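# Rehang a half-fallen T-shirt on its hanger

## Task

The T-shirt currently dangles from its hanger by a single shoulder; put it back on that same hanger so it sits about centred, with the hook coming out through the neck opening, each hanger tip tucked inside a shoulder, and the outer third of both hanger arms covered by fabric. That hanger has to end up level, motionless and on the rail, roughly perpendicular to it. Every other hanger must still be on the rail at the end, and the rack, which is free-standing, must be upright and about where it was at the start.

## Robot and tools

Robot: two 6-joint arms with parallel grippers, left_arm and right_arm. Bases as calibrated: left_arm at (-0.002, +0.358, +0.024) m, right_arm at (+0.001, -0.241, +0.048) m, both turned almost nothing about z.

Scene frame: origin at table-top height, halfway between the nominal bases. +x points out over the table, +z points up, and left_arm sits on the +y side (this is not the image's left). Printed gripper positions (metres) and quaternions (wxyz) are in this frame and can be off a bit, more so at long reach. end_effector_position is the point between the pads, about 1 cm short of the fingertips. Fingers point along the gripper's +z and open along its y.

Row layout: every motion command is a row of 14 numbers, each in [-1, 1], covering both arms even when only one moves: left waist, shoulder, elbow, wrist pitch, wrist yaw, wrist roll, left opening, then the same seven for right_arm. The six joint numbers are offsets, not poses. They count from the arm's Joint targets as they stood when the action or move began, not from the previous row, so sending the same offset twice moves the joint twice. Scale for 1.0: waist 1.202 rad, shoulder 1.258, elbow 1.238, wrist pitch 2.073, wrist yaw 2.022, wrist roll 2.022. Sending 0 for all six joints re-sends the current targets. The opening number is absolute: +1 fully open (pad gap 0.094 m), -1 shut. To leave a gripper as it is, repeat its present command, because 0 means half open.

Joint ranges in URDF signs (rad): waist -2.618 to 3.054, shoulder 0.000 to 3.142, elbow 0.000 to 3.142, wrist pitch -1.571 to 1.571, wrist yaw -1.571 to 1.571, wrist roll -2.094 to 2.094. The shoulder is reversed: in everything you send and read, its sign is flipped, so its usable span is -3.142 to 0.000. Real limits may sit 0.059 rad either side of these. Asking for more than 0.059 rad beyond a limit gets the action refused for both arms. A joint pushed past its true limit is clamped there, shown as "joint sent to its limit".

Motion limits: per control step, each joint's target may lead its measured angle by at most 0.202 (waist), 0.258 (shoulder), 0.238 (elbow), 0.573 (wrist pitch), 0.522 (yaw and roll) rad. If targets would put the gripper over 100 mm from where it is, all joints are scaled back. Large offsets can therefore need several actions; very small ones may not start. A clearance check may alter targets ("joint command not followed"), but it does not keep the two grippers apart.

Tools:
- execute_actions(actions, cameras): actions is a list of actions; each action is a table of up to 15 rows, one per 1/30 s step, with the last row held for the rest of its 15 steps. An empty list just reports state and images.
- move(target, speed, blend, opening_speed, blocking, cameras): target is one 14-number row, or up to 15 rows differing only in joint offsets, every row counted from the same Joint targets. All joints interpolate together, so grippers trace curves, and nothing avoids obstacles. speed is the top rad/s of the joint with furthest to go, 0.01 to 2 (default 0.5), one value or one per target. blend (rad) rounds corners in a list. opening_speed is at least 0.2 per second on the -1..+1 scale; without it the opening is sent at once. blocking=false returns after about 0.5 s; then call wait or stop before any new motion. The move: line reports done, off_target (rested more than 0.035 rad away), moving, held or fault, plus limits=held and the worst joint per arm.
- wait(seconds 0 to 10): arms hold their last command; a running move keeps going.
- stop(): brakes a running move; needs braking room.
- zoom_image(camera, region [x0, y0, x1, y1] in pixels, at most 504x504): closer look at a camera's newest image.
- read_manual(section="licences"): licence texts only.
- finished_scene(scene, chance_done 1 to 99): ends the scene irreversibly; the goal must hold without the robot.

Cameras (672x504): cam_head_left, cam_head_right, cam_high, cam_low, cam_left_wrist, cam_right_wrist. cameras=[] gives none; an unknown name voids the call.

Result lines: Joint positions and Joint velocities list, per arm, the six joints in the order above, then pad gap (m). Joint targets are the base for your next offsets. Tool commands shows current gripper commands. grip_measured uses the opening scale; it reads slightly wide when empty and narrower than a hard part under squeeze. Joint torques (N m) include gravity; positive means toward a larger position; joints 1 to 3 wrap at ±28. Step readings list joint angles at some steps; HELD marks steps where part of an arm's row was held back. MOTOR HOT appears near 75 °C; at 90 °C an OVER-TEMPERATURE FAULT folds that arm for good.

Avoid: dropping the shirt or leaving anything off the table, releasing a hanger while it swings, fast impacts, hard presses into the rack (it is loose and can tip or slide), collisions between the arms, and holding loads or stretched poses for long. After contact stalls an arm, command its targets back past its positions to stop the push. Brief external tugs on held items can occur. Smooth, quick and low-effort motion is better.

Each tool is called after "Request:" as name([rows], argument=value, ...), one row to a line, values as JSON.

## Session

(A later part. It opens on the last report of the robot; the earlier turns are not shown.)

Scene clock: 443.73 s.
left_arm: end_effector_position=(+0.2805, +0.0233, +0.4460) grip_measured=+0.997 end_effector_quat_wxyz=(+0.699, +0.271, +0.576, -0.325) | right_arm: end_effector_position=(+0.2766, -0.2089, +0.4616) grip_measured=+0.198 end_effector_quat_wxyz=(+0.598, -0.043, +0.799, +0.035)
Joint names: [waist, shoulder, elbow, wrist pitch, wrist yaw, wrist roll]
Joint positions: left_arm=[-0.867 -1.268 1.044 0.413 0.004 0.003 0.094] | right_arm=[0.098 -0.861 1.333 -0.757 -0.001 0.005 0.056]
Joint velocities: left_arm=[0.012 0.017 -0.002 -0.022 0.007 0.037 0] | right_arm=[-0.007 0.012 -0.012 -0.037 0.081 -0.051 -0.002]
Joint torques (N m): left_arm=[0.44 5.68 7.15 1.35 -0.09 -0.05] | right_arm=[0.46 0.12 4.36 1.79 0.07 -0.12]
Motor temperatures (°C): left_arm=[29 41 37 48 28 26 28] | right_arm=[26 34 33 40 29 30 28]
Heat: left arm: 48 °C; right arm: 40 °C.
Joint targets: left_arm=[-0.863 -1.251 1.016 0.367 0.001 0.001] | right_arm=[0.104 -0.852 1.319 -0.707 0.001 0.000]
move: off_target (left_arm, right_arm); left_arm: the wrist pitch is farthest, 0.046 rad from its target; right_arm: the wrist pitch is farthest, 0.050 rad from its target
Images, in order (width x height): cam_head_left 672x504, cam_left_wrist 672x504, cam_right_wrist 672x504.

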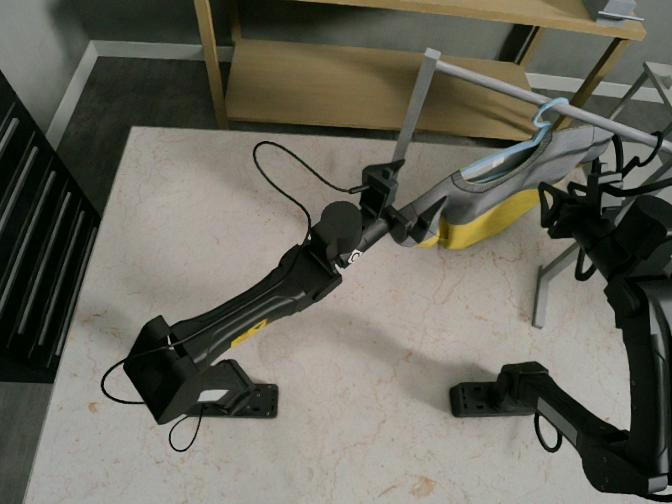

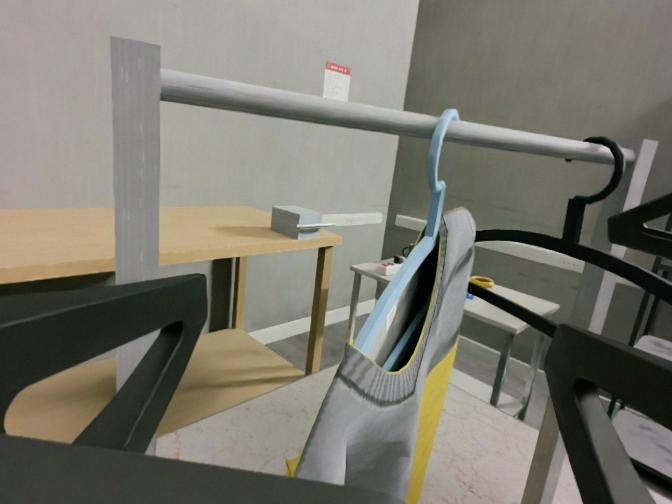

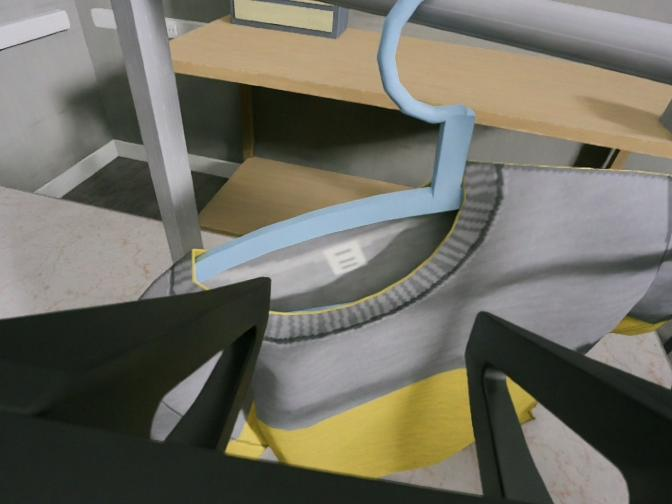

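Request:
execute_actions(actions=[])

Request:
zoom_image(camera="cam_head_right", region=[380, 20, 600, 290])

Scene clock: 444.63 s.
left_arm: end_effector_position=(+0.2805, +0.0233, +0.4460) grip_measured=+0.997 end_effector_quat_wxyz=(+0.699, +0.271, +0.576, -0.325) | right_arm: end_effector_position=(+0.2767, -0.2089, +0.4619) grip_measured=+0.198 end_effector_quat_wxyz=(+0.599, -0.043, +0.799, +0.035)
Joint names: [waist, shoulder, elbow, wrist pitch, wrist yaw, wrist roll]
Joint positions: left_arm=[-0.867 -1.268 1.044 0.413 0.004 0.003 0.094] | right_arm=[0.098 -0.861 1.333 -0.756 -0.001 0.005 0.056]
Joint velocities: left_arm=[-0.022 -0.002 0.002 -0.022 -0.11 0.037 -0.001] | right_arm=[0.002 0.002 -0.002 -0.11 -0.022 0.007 0.001]
Joint torques (N m): left_arm=[0.29 5.87 7.13 1.4 -0.07 -0.05] | right_arm=[0.44 0.13 4.34 1.79 0.08 -0.11]
Motor temperatures (°C): left_arm=[29 41 37 48 28 26 28] | right_arm=[26 34 33 41 29 30 28]
Heat: left arm: 48 °C; right arm: 41 °C.
Joint targets: left_arm=[-0.863 -1.251 1.016 0.367 0.001 0.001] | right_arm=[0.104 -0.852 1.319 -0.707 0.001 0.000]
Tool commands: left_gripper/opening=+1.0 right_gripper/opening=+0.2

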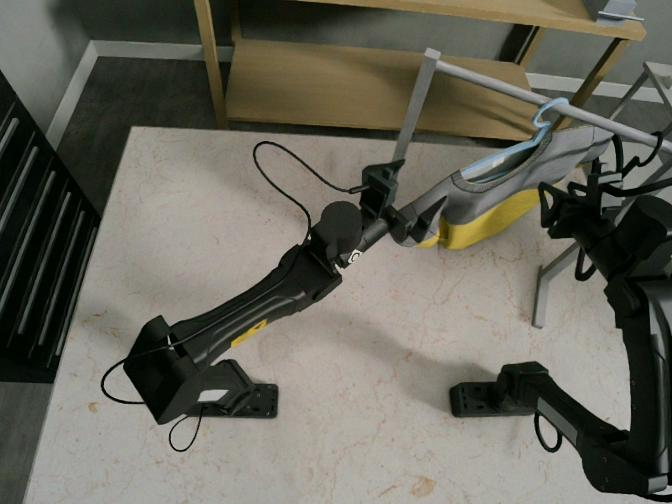

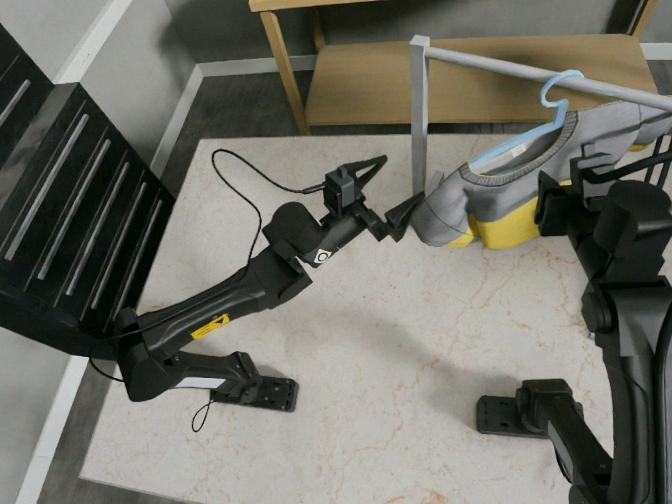

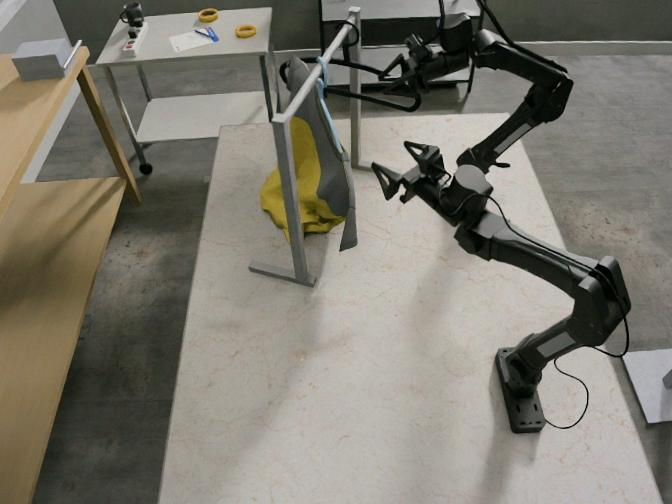

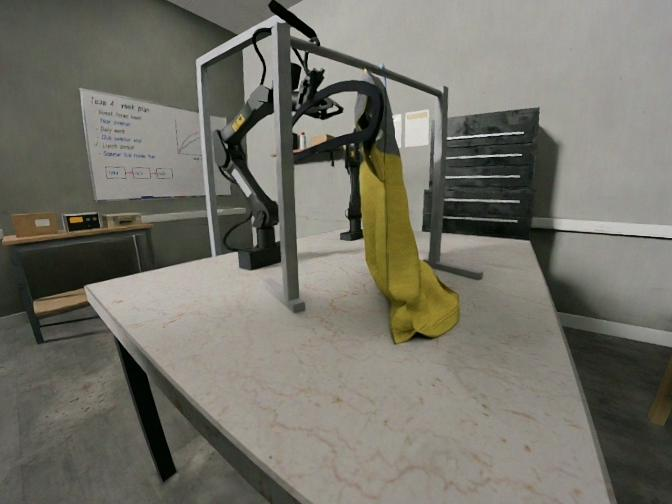

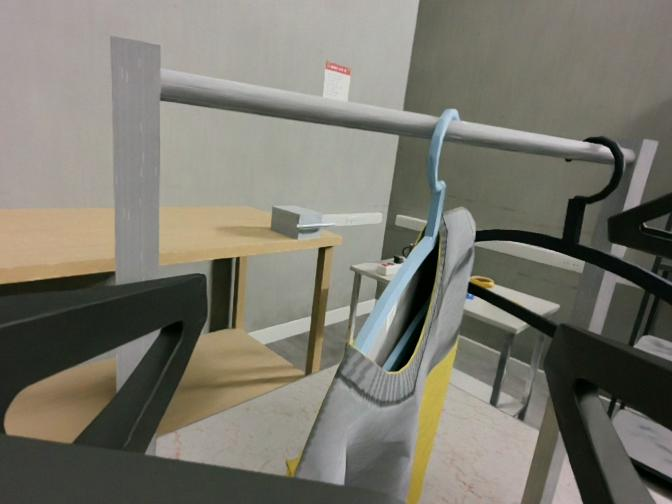

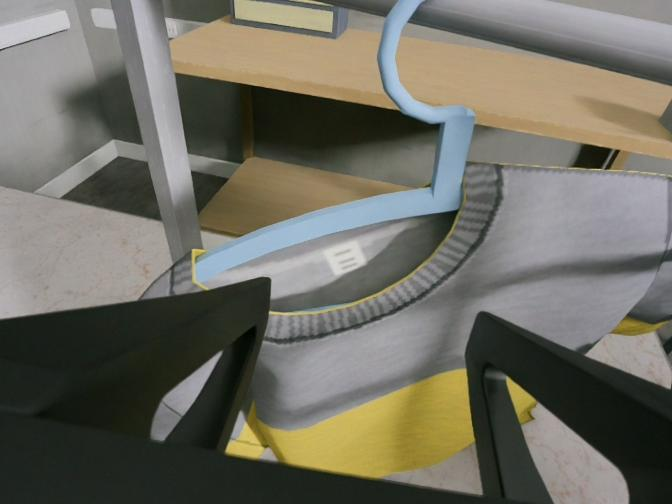

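Scaled by 1.867 from the camera's 672x504 image, which has a finer 960x720 frame.

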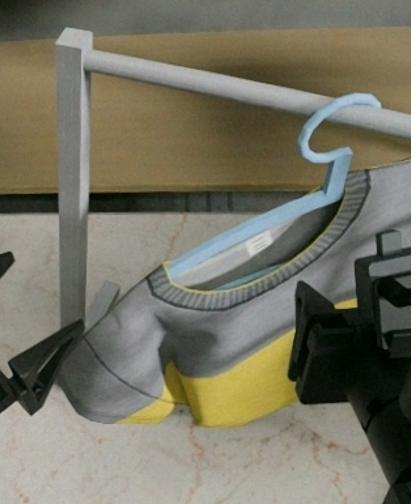

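Request:
move(target=[0,0,0,0,0,0,1,-0.032,-0.16,-0.045,0.25,0,0,0.5], speed=0.25, cameras=["cam_right_wrist","cam_head_right"])

Scene clock: 447.60 s.
left_arm: end_effector_position=(+0.2805, +0.0233, +0.4460) grip_measured=+0.997 end_effector_quat_wxyz=(+0.699, +0.271, +0.576, -0.325) | right_arm: end_effector_position=(+0.3627, -0.2089, +0.5055) grip_measured=+0.498 end_effector_quat_wxyz=(+0.701, -0.029, +0.711, +0.031)
Joint names: [waist, shoulder, elbow, wrist pitch, wrist yaw, wrist roll]
Joint positions: left_arm=[-0.867 -1.268 1.044 0.413 0.004 0.003 0.094] | right_arm=[0.071 -1.052 1.277 -0.239 -0.001 0.005 0.07]
Joint velocities: left_arm=[0.012 0.012 -0.017 -0.022 0.066 0.007 0] | right_arm=[-0.002 0.007 -0.007 -0.007 -0.037 0.022 0]
Joint torques (N m): left_arm=[0.47 5.82 6.87 1.41 -0.04 -0.05] | right_arm=[-0.49 1.66 5.07 1.79 0.07 -0.1]
Motor temperatures (°C): left_arm=[29 41 37 48 28 26 28] | right_arm=[26 34 32 41 29 30 28]
Heat: left arm: 48 °C; right arm: 41 °C.
Joint targets: left_arm=[-0.863 -1.251 1.016 0.367 0.001 0.001] | right_arm=[0.065 -1.053 1.263 -0.188 0.001 0.000]
move: off_target (left_arm, right_arm); left_arm: the wrist pitch is farthest, 0.046 rad from its target; right_arm: the wrist pitch is farthest, 0.050 rad from its target
Images, in order (width x height): cam_head_right 672x504, cam_right_wrist 672x504.

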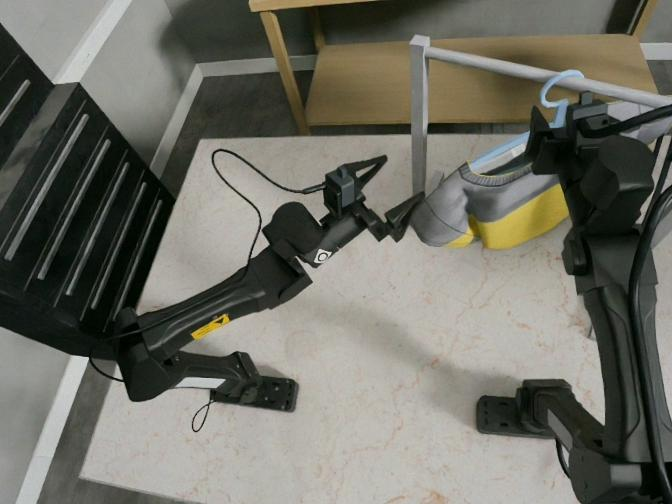

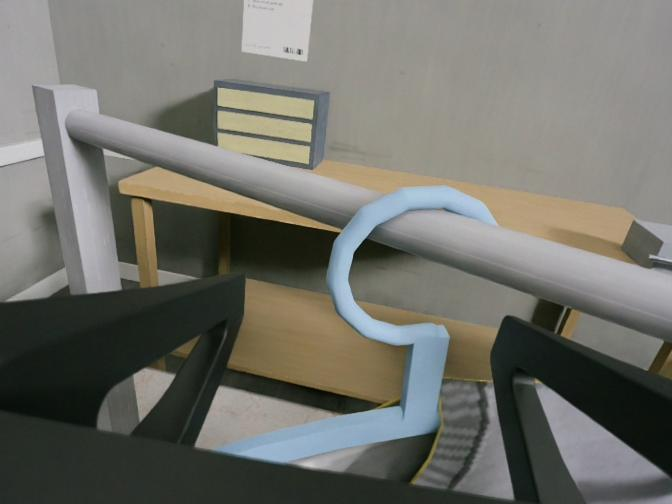

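Request:
move(target=[0,0,0,0,0,0,1,-0.0166,-0.0676,-0.0323,-0.042,0,0,0.5], speed=0.15, cameras=["cam_right_wrist","cam_head_right","cam_left_wrist"])

Request:
zoom_image(camera="cam_head_right", region=[430, 30, 640, 260])

Scene clock: 448.97 s.
left_arm: end_effector_position=(+0.2805, +0.0233, +0.4460) grip_measured=+0.997 end_effector_quat_wxyz=(+0.699, +0.271, +0.576, -0.325) | right_arm: end_effector_position=(+0.3929, -0.2144, +0.4510) grip_measured=+0.498 end_effector_quat_wxyz=(+0.649, -0.023, +0.760, +0.023)
Joint names: [waist, shoulder, elbow, wrist pitch, wrist yaw, wrist roll]
Joint positions: left_arm=[-0.867 -1.268 1.044 0.413 0.004 0.003 0.094] | right_arm=[0.051 -1.138 1.235 -0.254 -0.001 0.005 0.07]
Joint velocities: left_arm=[-0.007 0.012 -0.007 0.066 -0.066 -0.051 -0.001] | right_arm=[0.007 0.002 0.002 0.037 0.051 0.007 0.001]
Joint torques (N m): left_arm=[0.42 5.78 6.95 1.39 -0.07 -0.1] | right_arm=[-0.47 2.82 5.44 1.17 0.07 -0.11]
Motor temperatures (°C): left_arm=[29 41 37 47 28 26 28] | right_arm=[26 34 32 41 29 30 28]
Heat: left arm: 47 °C; right arm: 41 °C.
Joint targets: left_arm=[-0.863 -1.251 1.016 0.367 0.001 0.001] | right_arm=[0.045 -1.138 1.223 -0.275 0.001 0.000]
move: off_target (left_arm); left_arm: the wrist pitch is farthest, 0.046 rad from its target
Images, in order (width x height): cam_head_right 672x504, cam_left_wrist 672x504, cam_right_wrist 672x504.

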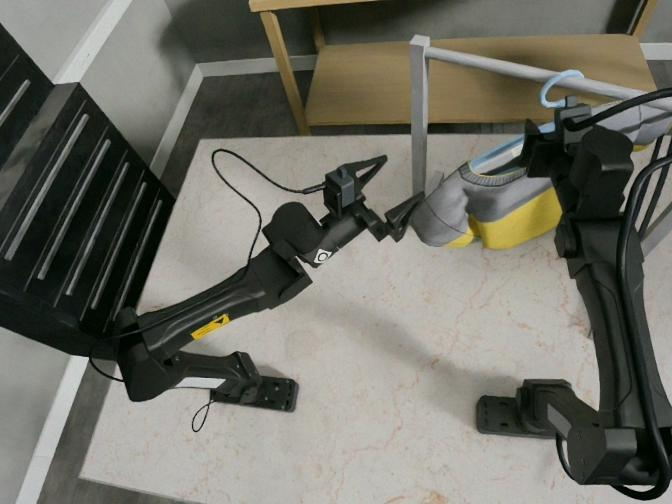

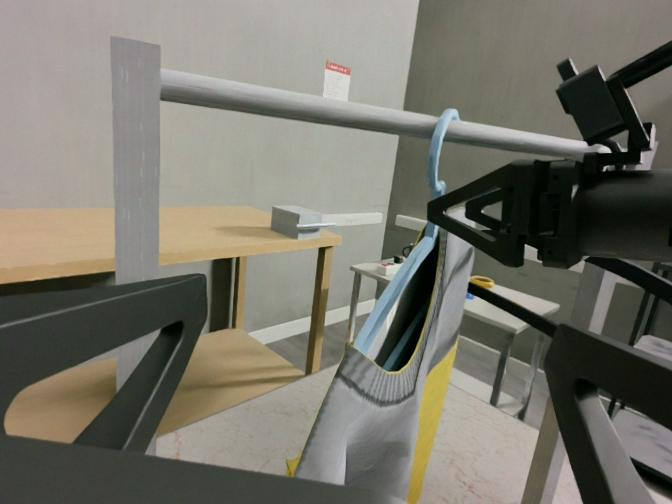

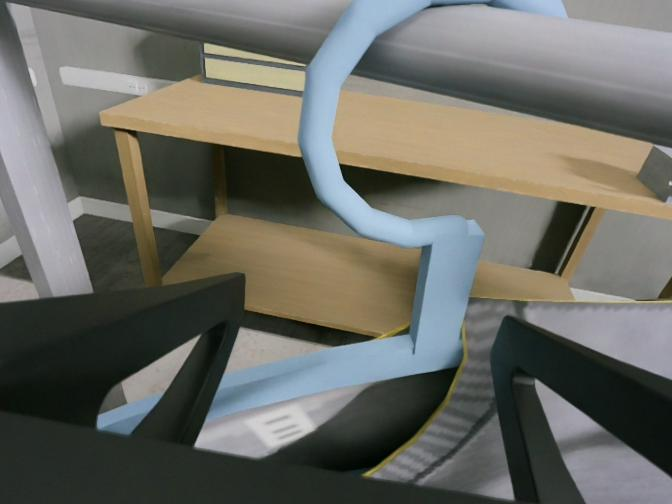

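Scaled by 2.191 from the camera's 672x504 image, which has a finer 960x720 frame.

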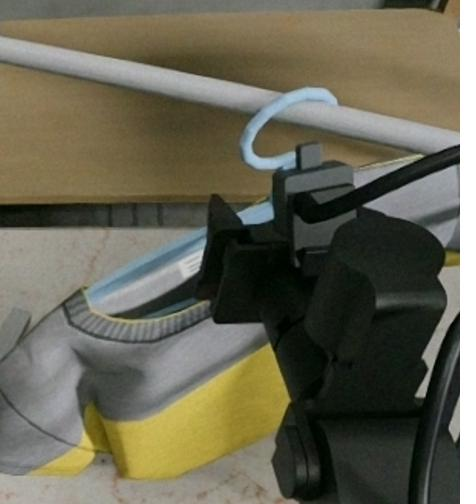

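Request:
move(target=[0,0,0,0,0,0,1,-0.027,-0.0569,0.022,0.021,0,0,0.5], speed=0.1, cameras=["cam_right_wrist","cam_head_left","cam_left_wrist"])

Request:
zoom_image(camera="cam_left_wrist", region=[340, 90, 590, 300])

Scene clock: 450.57 s.
left_arm: end_effector_position=(+0.2805, +0.0233, +0.4460) grip_measured=+0.997 end_effector_quat_wxyz=(+0.699, +0.271, +0.576, -0.325) | right_arm: end_effector_position=(+0.4122, -0.2265, +0.4246) grip_measured=+0.498 end_effector_quat_wxyz=(+0.623, -0.011, +0.782, +0.012)
Joint names: [waist, shoulder, elbow, wrist pitch, wrist yaw, wrist roll]
Joint positions: left_arm=[-0.867 -1.268 1.044 0.413 0.004 0.003 0.094] | right_arm=[0.019 -1.207 1.235 -0.254 -0.001 0.005 0.07]
Joint velocities: left_arm=[-0.002 0.002 -0.007 -0.081 -0.022 -0.007 -0.002] | right_arm=[0.002 0.002 0.002 0.037 -0.11 -0.007 -0.001]
Joint torques (N m): left_arm=[0.46 5.79 6.94 1.39 -0.08 -0.07] | right_arm=[-0.46 3.37 7.46 1.56 0.07 -0.11]
Motor temperatures (°C): left_arm=[29 41 37 47 28 26 28] | right_arm=[26 33 32 41 29 30 28]
Heat: left arm: 47 °C; right arm: 41 °C.
Joint targets: left_arm=[-0.863 -1.251 1.016 0.367 0.001 0.001] | right_arm=[0.013 -1.210 1.250 -0.232 0.001 0.000]
move: off_target (left_arm); left_arm: the wrist pitch is farthest, 0.046 rad from its target
Images, in order (width x height): cam_head_left 672x504, cam_left_wrist 672x504, cam_right_wrist 672x504.

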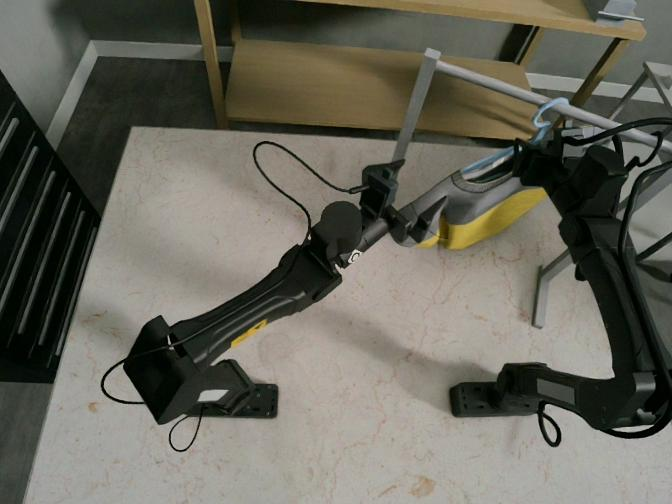

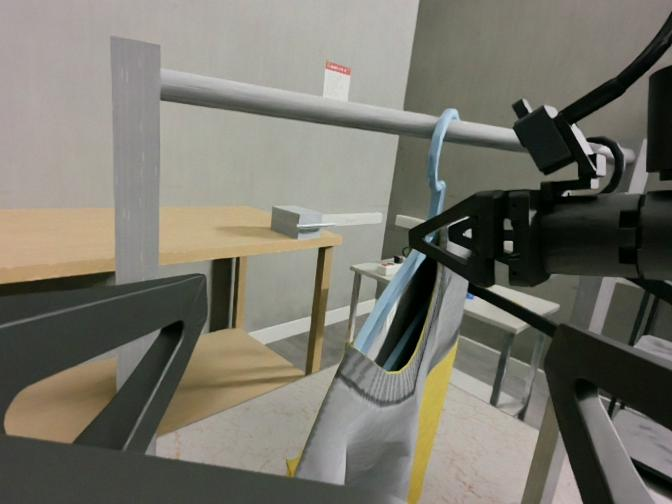

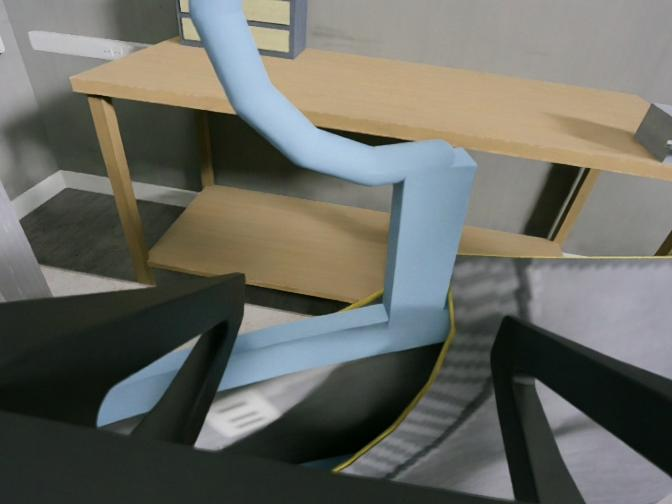

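Scaled by 2.016 from the camera's 672x504 image, which has a finer 960x720 frame.

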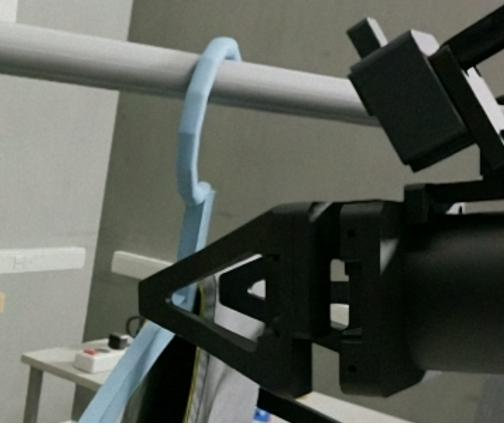

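Request:
move(target=[0,0,0,0,0,0,1,-0.008,0.045,0,0,0,0,0.5], speed=0.1, cameras=["cam_right_wrist"])

Request:
move(target=[0,0,0,0,0,0,1,0,0,0,0,0,0,-1], opening_speed=0.5, cameras=["cam_right_wrist","cam_head_left","cam_left_wrist"])

Request:
zoom_image(camera="cam_left_wrist", region=[240, 90, 590, 450])

Scene clock: 451.93 s.
left_arm: end_effector_position=(+0.2805, +0.0233, +0.4460) grip_measured=+0.997 end_effector_quat_wxyz=(+0.699, +0.271, +0.576, -0.325) | right_arm: end_effector_position=(+0.4036, -0.2305, +0.4374) grip_measured=+0.498 end_effector_quat_wxyz=(+0.636, -0.007, +0.772, +0.009)
Joint names: [waist, shoulder, elbow, wrist pitch, wrist yaw, wrist roll]
Joint positions: left_arm=[-0.867 -1.268 1.044 0.413 0.004 0.003 0.094] | right_arm=[0.009 -1.174 1.235 -0.254 -0.001 0.005 0.07]
Joint velocities: left_arm=[-0.002 0.002 -0.012 -0.037 0.022 0.007 0] | right_arm=[-0.002 -0.032 0.007 -0.022 0.051 0.007 0.001]
Joint torques (N m): left_arm=[0.5 5.89 7.01 1.4 -0.07 -0.05] | right_arm=[-0.46 5.03 7.42 1.56 0.07 -0.11]
Motor temperatures (°C): left_arm=[29 40 37 47 28 26 28] | right_arm=[26 33 33 41 29 30 28]
Heat: left arm: 47 °C; right arm: 41 °C.
Joint targets: left_arm=[-0.863 -1.251 1.016 0.367 0.001 0.001] | right_arm=[0.003 -1.154 1.250 -0.232 0.001 0.000]
move: off_target (left_arm); left_arm: the wrist pitch is farthest, 0.046 rad from its target
Images, in order (width x height): cam_right_wrist 672x504.

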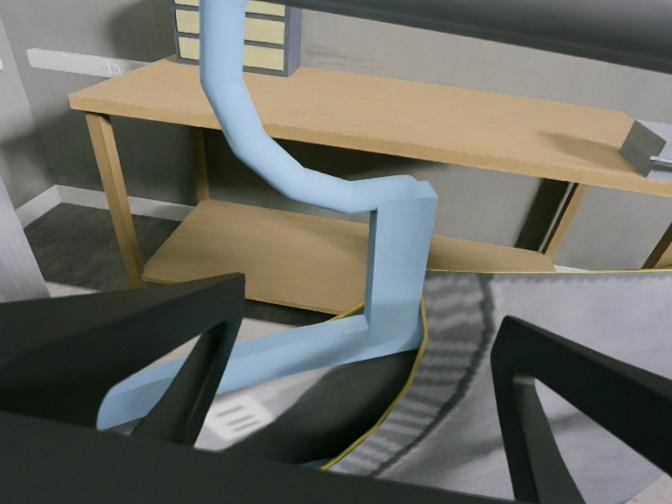

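Scene clock: 455.13 s.
left_arm: end_effector_position=(+0.2805, +0.0233, +0.4460) grip_measured=+0.997 end_effector_quat_wxyz=(+0.699, +0.271, +0.576, -0.325) | right_arm: end_effector_position=(+0.4036, -0.2305, +0.4374) grip_measured=-0.990 end_effector_quat_wxyz=(+0.636, -0.008, +0.772, +0.008)
Joint names: [waist, shoulder, elbow, wrist pitch, wrist yaw, wrist roll]
Joint positions: left_arm=[-0.867 -1.268 1.044 0.413 0.004 0.003 0.094] | right_arm=[0.009 -1.174 1.235 -0.254 -0.001 0.003 0]
Joint velocities: left_arm=[-0.032 -0.002 -0.012 -0.095 -0.081 -0.007 0] | right_arm=[-0.012 0.002 -0.007 0.022 -0.022 -0.037 0.001]
Joint torques (N m): left_arm=[0.43 5.75 6.75 1.38 -0.1 -0.09] | right_arm=[-0.49 5.08 7.42 1.56 0.07 -0.11]
Motor temperatures (°C): left_arm=[29 40 37 47 28 26 28] | right_arm=[26 33 33 42 29 30 28]
Heat: left arm: 47 °C; right arm: 42 °C.
Joint targets: left_arm=[-0.863 -1.251 1.016 0.367 0.001 0.001] | right_arm=[0.003 -1.154 1.250 -0.232 0.001 0.000]
move: off_target (left_arm); left_arm: the wrist pitch is farthest, 0.046 rad from its target
Images, in order (width x height): cam_head_left 672x504, cam_left_wrist 672x504, cam_right_wrist 672x504.

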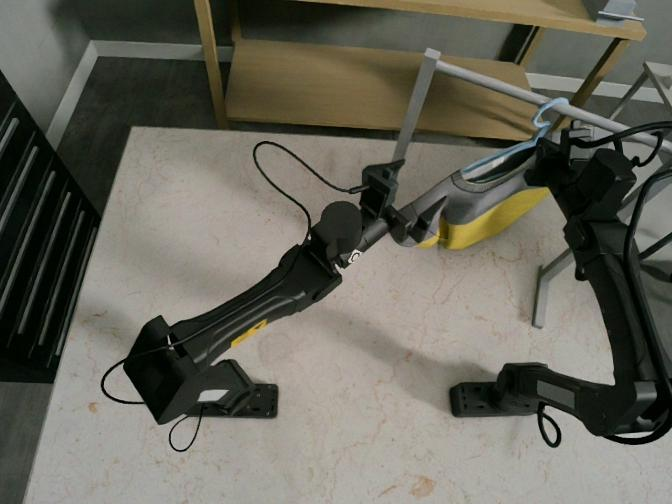

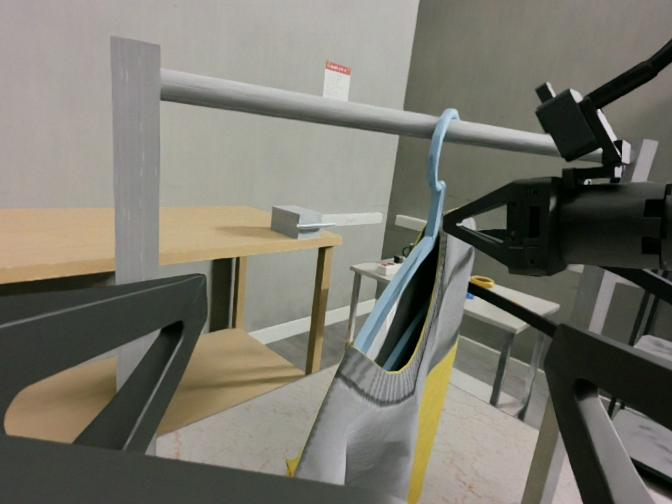

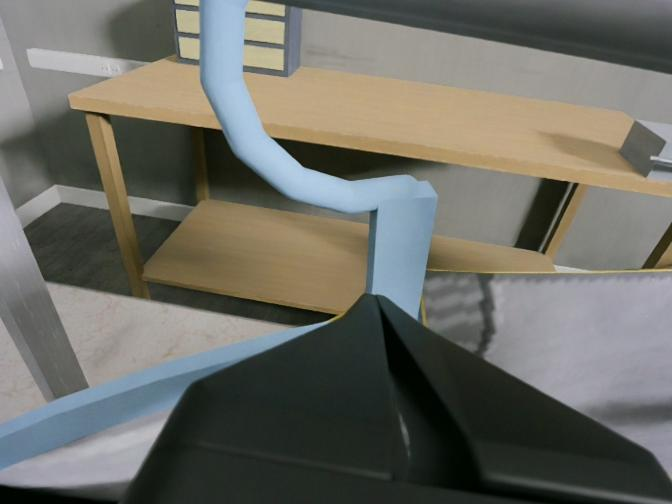

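Scaled by 1.400 from the camera's 672x504 image, which has a finer 960x720 frame.

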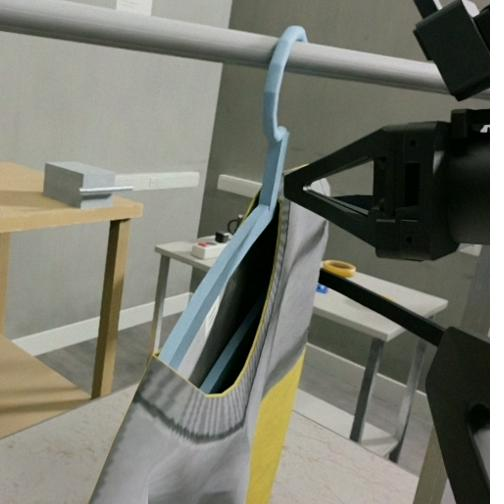

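Request:
move(target=[0,0,0,0,0,0,1,0,0,0,0,0,0,0], cameras=[])

Request:
move(target=[0,0,0,0,0,0,1,-0.002,-0.099,0.067,0.023,0,0,0], speed=0.1, cameras=["cam_right_wrist","cam_left_wrist"])

Scene clock: 455.90 s.
left_arm: end_effector_position=(+0.2805, +0.0233, +0.4460) grip_measured=+0.997 end_effector_quat_wxyz=(+0.699, +0.271, +0.576, -0.325) | right_arm: end_effector_position=(+0.4036, -0.2305, +0.4374) grip_measured=-0.002 end_effector_quat_wxyz=(+0.636, -0.008, +0.772, +0.008)
Joint names: [waist, shoulder, elbow, wrist pitch, wrist yaw, wrist roll]
Joint positions: left_arm=[-0.867 -1.268 1.044 0.413 0.004 0.003 0.094] | right_arm=[0.009 -1.174 1.235 -0.254 -0.001 0.003 0.047]
Joint velocities: left_arm=[-0.007 -0.007 0.002 -0.007 0.007 0.007 0] | right_arm=[0.002 0.012 -0.007 -0.095 -0.022 -0.051 0]
Joint torques (N m): left_arm=[0.28 5.82 6.87 1.37 -0.11 -0.07] | right_arm=[-0.49 5.08 7.41 1.57 0.07 -0.11]
Motor temperatures (°C): left_arm=[29 40 37 47 28 26 28] | right_arm=[26 33 33 42 29 30 28]
Heat: left arm: 47 °C; right arm: 42 °C.
Joint targets: left_arm=[-0.863 -1.251 1.016 0.367 0.001 0.001] | right_arm=[0.003 -1.154 1.250 -0.232 0.001 0.000]
move: off_target (left_arm); left_arm: the wrist pitch is farthest, 0.046 rad from its target
No camera images: "cameras" was empty.

Scene clock: 457.43 s.
left_arm: end_effector_position=(+0.2805, +0.0233, +0.4460) grip_measured=+0.997 end_effector_quat_wxyz=(+0.699, +0.271, +0.576, -0.325) | right_arm: end_effector_position=(+0.4297, -0.2309, +0.4287) grip_measured=-0.002 end_effector_quat_wxyz=(+0.625, -0.007, +0.780, +0.008)
Joint names: [waist, shoulder, elbow, wrist pitch, wrist yaw, wrist roll]
Joint positions: left_arm=[-0.867 -1.268 1.044 0.413 0.004 0.003 0.094] | right_arm=[0.007 -1.272 1.288 -0.236 -0.001 0.003 0.047]
Joint velocities: left_arm=[-0.012 -0.002 0.002 -0.022 0.051 -0.022 -0.001] | right_arm=[0.002 -0.017 -0.012 0.022 0.007 0.037 0]
Joint torques (N m): left_arm=[0.29 5.72 6.99 1.41 -0.11 -0.09] | right_arm=[-0.5 3.77 9.8 1.81 0.06 -0.11]
Motor temperatures (°C): left_arm=[29 40 37 47 28 26 28] | right_arm=[26 33 33 42 29 30 28]
Heat: left arm: 47 °C; right arm: 42 °C.
Joint targets: left_arm=[-0.863 -1.251 1.016 0.367 0.001 0.001] | right_arm=[0.001 -1.278 1.333 -0.184 0.001 0.000]
move: off_target (left_arm, right_arm); left_arm: the wrist pitch is farthest, 0.046 rad from its target; right_arm: the wrist pitch is farthest, 0.051 rad from its target
Images, in order (width x height): cam_left_wrist 672x504, cam_right_wrist 672x504.

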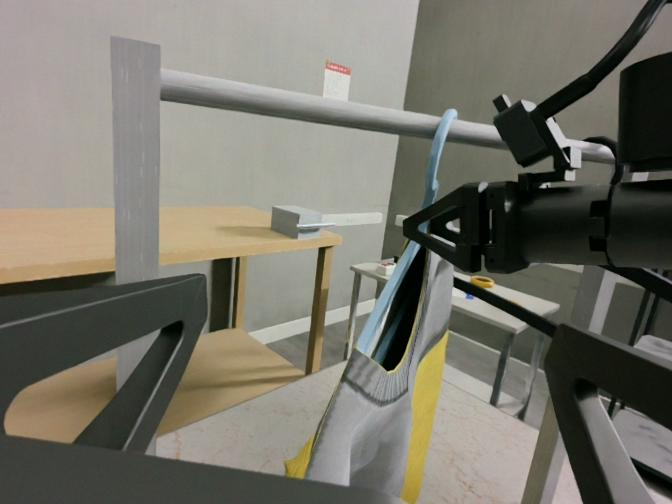

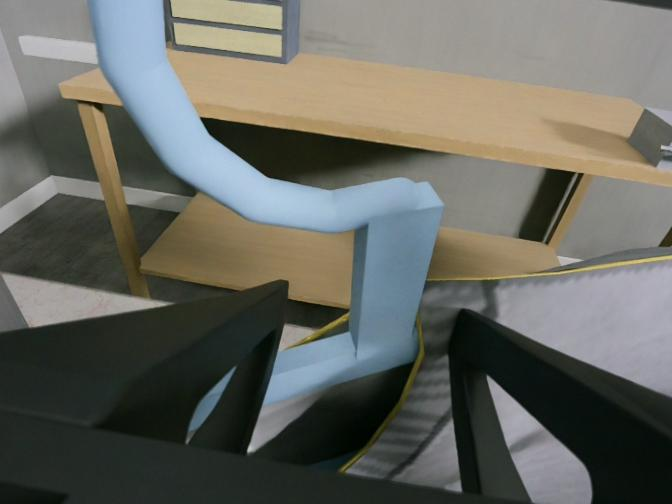

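Request:
move(target=[0,0,0,0,0,0,1,0,0.03,0.01,0.02,0,0,0], speed=0.1, cameras=[])

Request:
move(target=[0,0,0,0,0,0,1,0,0,0,0,0,0,-1], opening_speed=0.4, cameras=["cam_right_wrist","cam_left_wrist","cam_head_left"])

Scene clock: 458.53 s.
left_arm: end_effector_position=(+0.2805, +0.0233, +0.4460) grip_measured=+0.997 end_effector_quat_wxyz=(+0.699, +0.271, +0.576, -0.325) | right_arm: end_effector_position=(+0.4305, -0.2305, +0.4460) grip_measured=-0.002 end_effector_quat_wxyz=(+0.647, -0.008, +0.763, +0.009)
Joint names: [waist, shoulder, elbow, wrist pitch, wrist yaw, wrist roll]
Joint positions: left_arm=[-0.867 -1.268 1.044 0.413 0.004 0.003 0.094] | right_arm=[0.007 -1.269 1.301 -0.196 -0.004 0.003 0.047]
Joint velocities: left_arm=[0.007 0.022 0.002 0.022 -0.037 0.007 0.001] | right_arm=[0.002 0.012 0.007 -0.022 -0.022 -0.066 0]
Joint torques (N m): left_arm=[0.5 5.98 7.05 1.37 -0.11 -0.07] | right_arm=[-0.47 6.83 9.69 1.84 0.08 -0.11]
Motor temperatures (°C): left_arm=[29 40 37 47 28 26 27] | right_arm=[26 33 33 42 29 30 28]
Heat: left arm: 47 °C; right arm: 42 °C.
Joint targets: left_arm=[-0.863 -1.251 1.016 0.367 0.001 0.001] | right_arm=[0.001 -1.240 1.345 -0.143 0.001 0.000]
move: off_target (left_arm, right_arm); left_arm: the wrist pitch is farthest, 0.046 rad from its target; right_arm: the wrist pitch is farthest, 0.053 rad from its target
No camera images: "cameras" was empty.

Scene clock: 461.23 s.
left_arm: end_effector_position=(+0.2805, +0.0233, +0.4460) grip_measured=+0.997 end_effector_quat_wxyz=(+0.699, +0.271, +0.576, -0.325) | right_arm: end_effector_position=(+0.4305, -0.2302, +0.4460) grip_measured=-0.706 end_effector_quat_wxyz=(+0.647, -0.009, +0.762, +0.008)
Joint names: [waist, shoulder, elbow, wrist pitch, wrist yaw, wrist roll]
Joint positions: left_arm=[-0.867 -1.268 1.044 0.413 0.004 0.003 0.094] | right_arm=[0.007 -1.269 1.301 -0.196 -0.006 0 0.014]
Joint velocities: left_arm=[-0.002 0.007 0.007 -0.007 -0.022 0.066 0] | right_arm=[0.007 0.002 -0.017 0.007 0.022 -0.007 0]
Joint torques (N m): left_arm=[0.4 5.75 7.06 1.37 -0.07 -0.07] | right_arm=[-0.49 6.84 9.68 1.84 0.05 -0.08]
Motor temperatures (°C): left_arm=[29 40 37 46 28 26 27] | right_arm=[26 33 33 42 29 30 28]
Heat: left arm: 46 °C; right arm: 42 °C.
Joint targets: left_arm=[-0.863 -1.251 1.016 0.367 0.001 0.001] | right_arm=[0.001 -1.240 1.345 -0.143 0.001 0.000]
move: off_target (left_arm, right_arm); left_arm: the wrist pitch is farthest, 0.046 rad from its target; right_arm: the wrist pitch is farthest, 0.053 rad from its target
Images, in order (width x height): cam_head_left 672x504, cam_left_wrist 672x504, cam_right_wrist 672x504.

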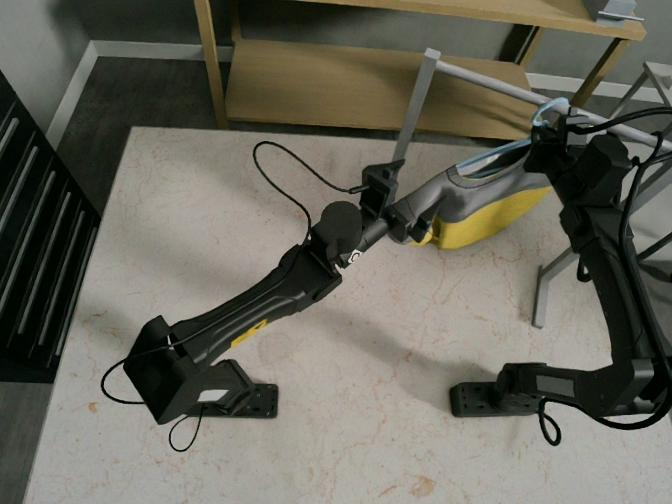

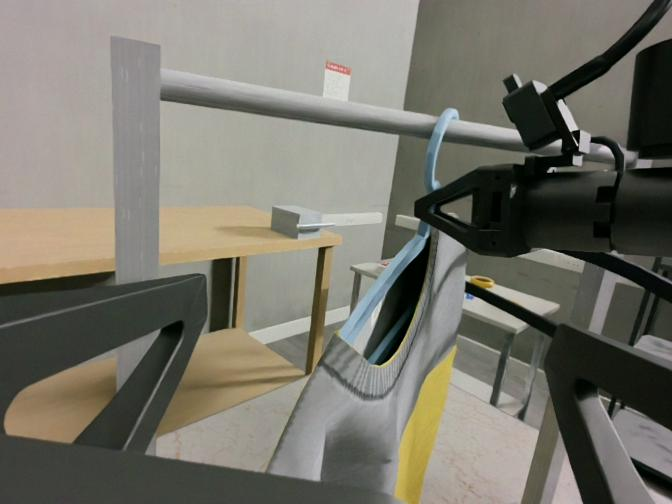

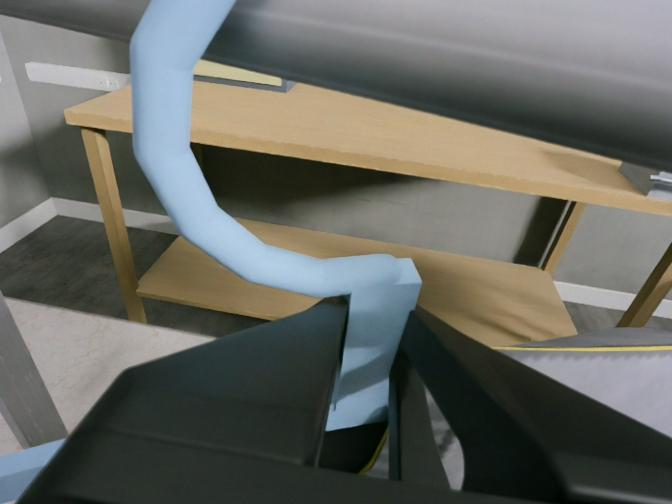

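Request:
move([
  [0,0,0,0,0,0,1,-0.108,-0.0145,0.0095,0.003,-0.163,0,-1],
  [0,0,0,0,0,0,1,-0.208,-0.058,0.038,0.013,-0.32,0,-1],
], speed=0.15, blend=0.03)

Request:
zoom_image(camera="cam_head_right", region=[380, 20, 600, 290])

Scene clock: 467.47 s.
left_arm: end_effector_position=(+0.2805, +0.0233, +0.4460) grip_measured=+0.997 end_effector_quat_wxyz=(+0.699, +0.271, +0.576, -0.325) | right_arm: end_effector_position=(+0.4219, -0.2312, +0.4522) grip_measured=-0.706 end_effector_quat_wxyz=(+0.637, -0.114, +0.745, +0.163)
Joint names: [waist, shoulder, elbow, wrist pitch, wrist yaw, wrist roll]
Joint positions: left_arm=[-0.867 -1.268 1.044 0.413 0.004 0.003 0.094] | right_arm=[-0.244 -1.312 1.338 -0.193 -0.627 0 0.014]
Joint velocities: left_arm=[0.002 -0.002 -0.007 0.022 -0.022 -0.066 -0.001] | right_arm=[0.007 0.012 -0.012 -0.037 0.066 -0.007 0]
Joint torques (N m): left_arm=[0.32 5.81 6.97 1.43 -0.07 -0.05] | right_arm=[-0.4 4.44 10.43 1.96 -0.19 -0.07]
Motor temperatures (°C): left_arm=[29 40 37 46 28 26 27] | right_arm=[26 33 33 43 29 30 28]
Heat: left arm: 46 °C; right arm: 43 °C.
Joint targets: left_arm=[-0.863 -1.251 1.016 0.367 0.001 0.001] | right_arm=[-0.249 -1.313 1.393 -0.116 -0.646 0.000]
move: off_target (left_arm, right_arm); left_arm: the wrist pitch is farthest, 0.046 rad from its target; right_arm: the wrist pitch is farthest, 0.077 rad from its target

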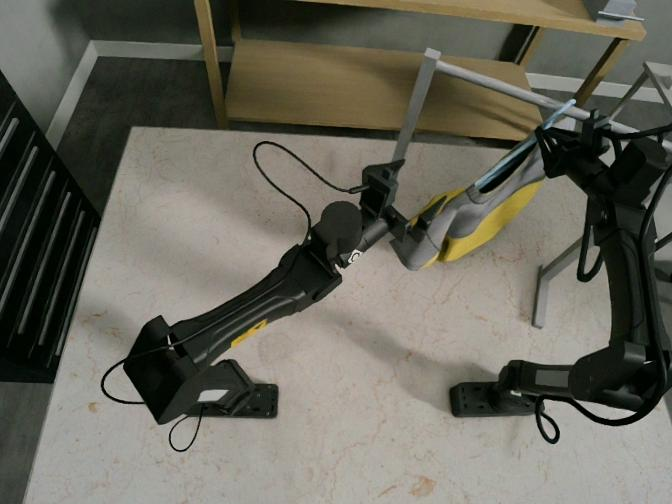

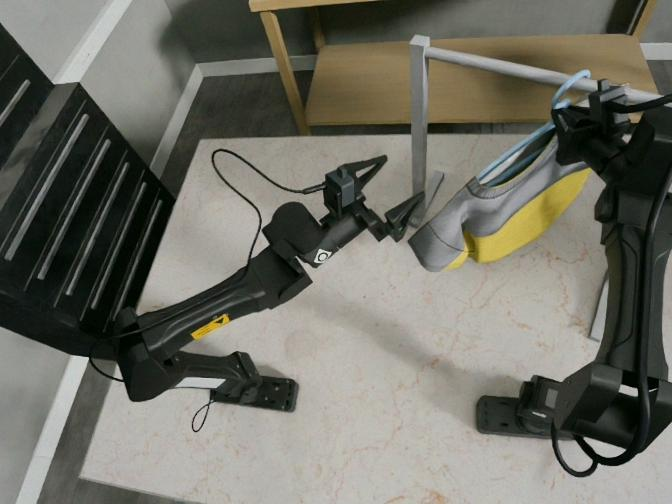

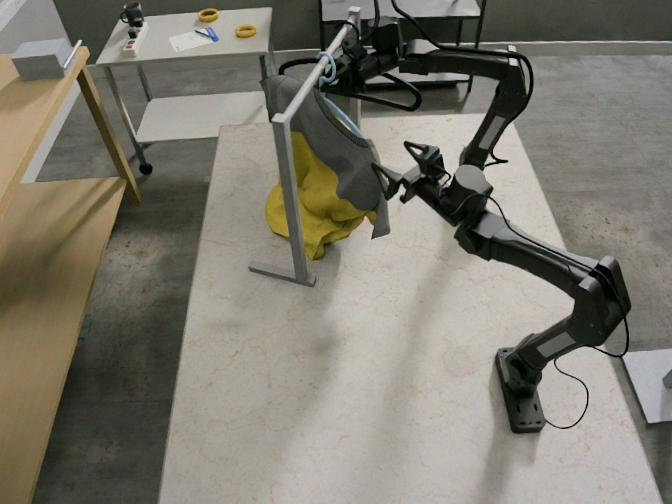

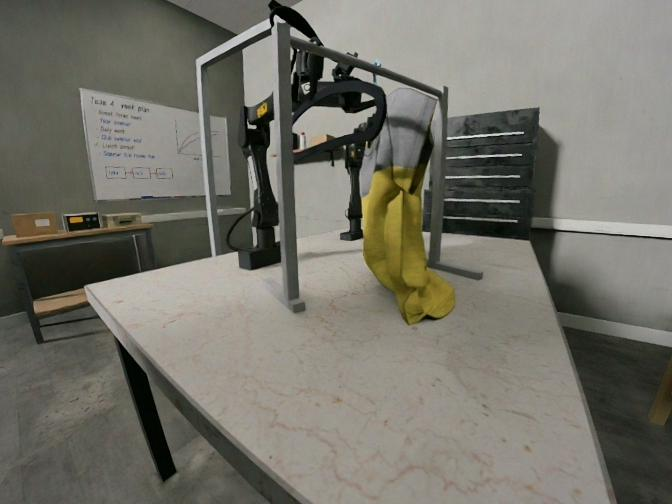

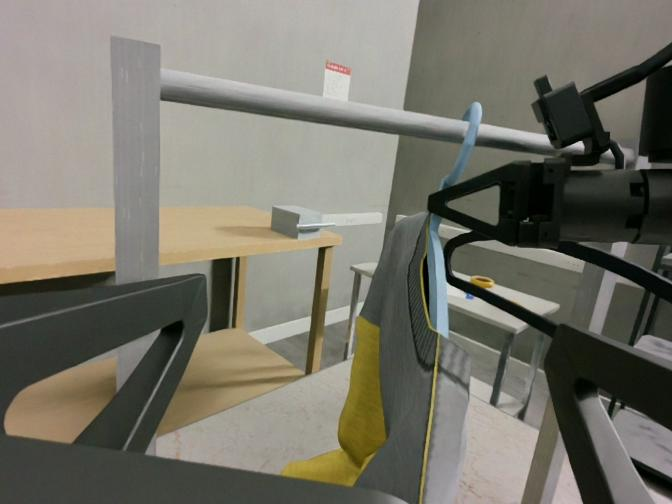

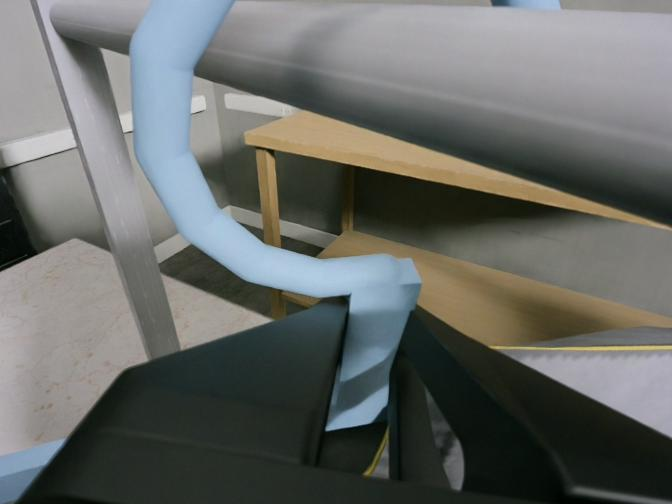

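Scaled by 1.867 from the camera's 672x504 image, which has a finer 960x720 frame.

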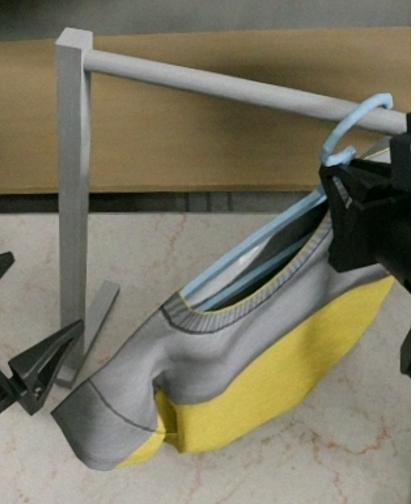

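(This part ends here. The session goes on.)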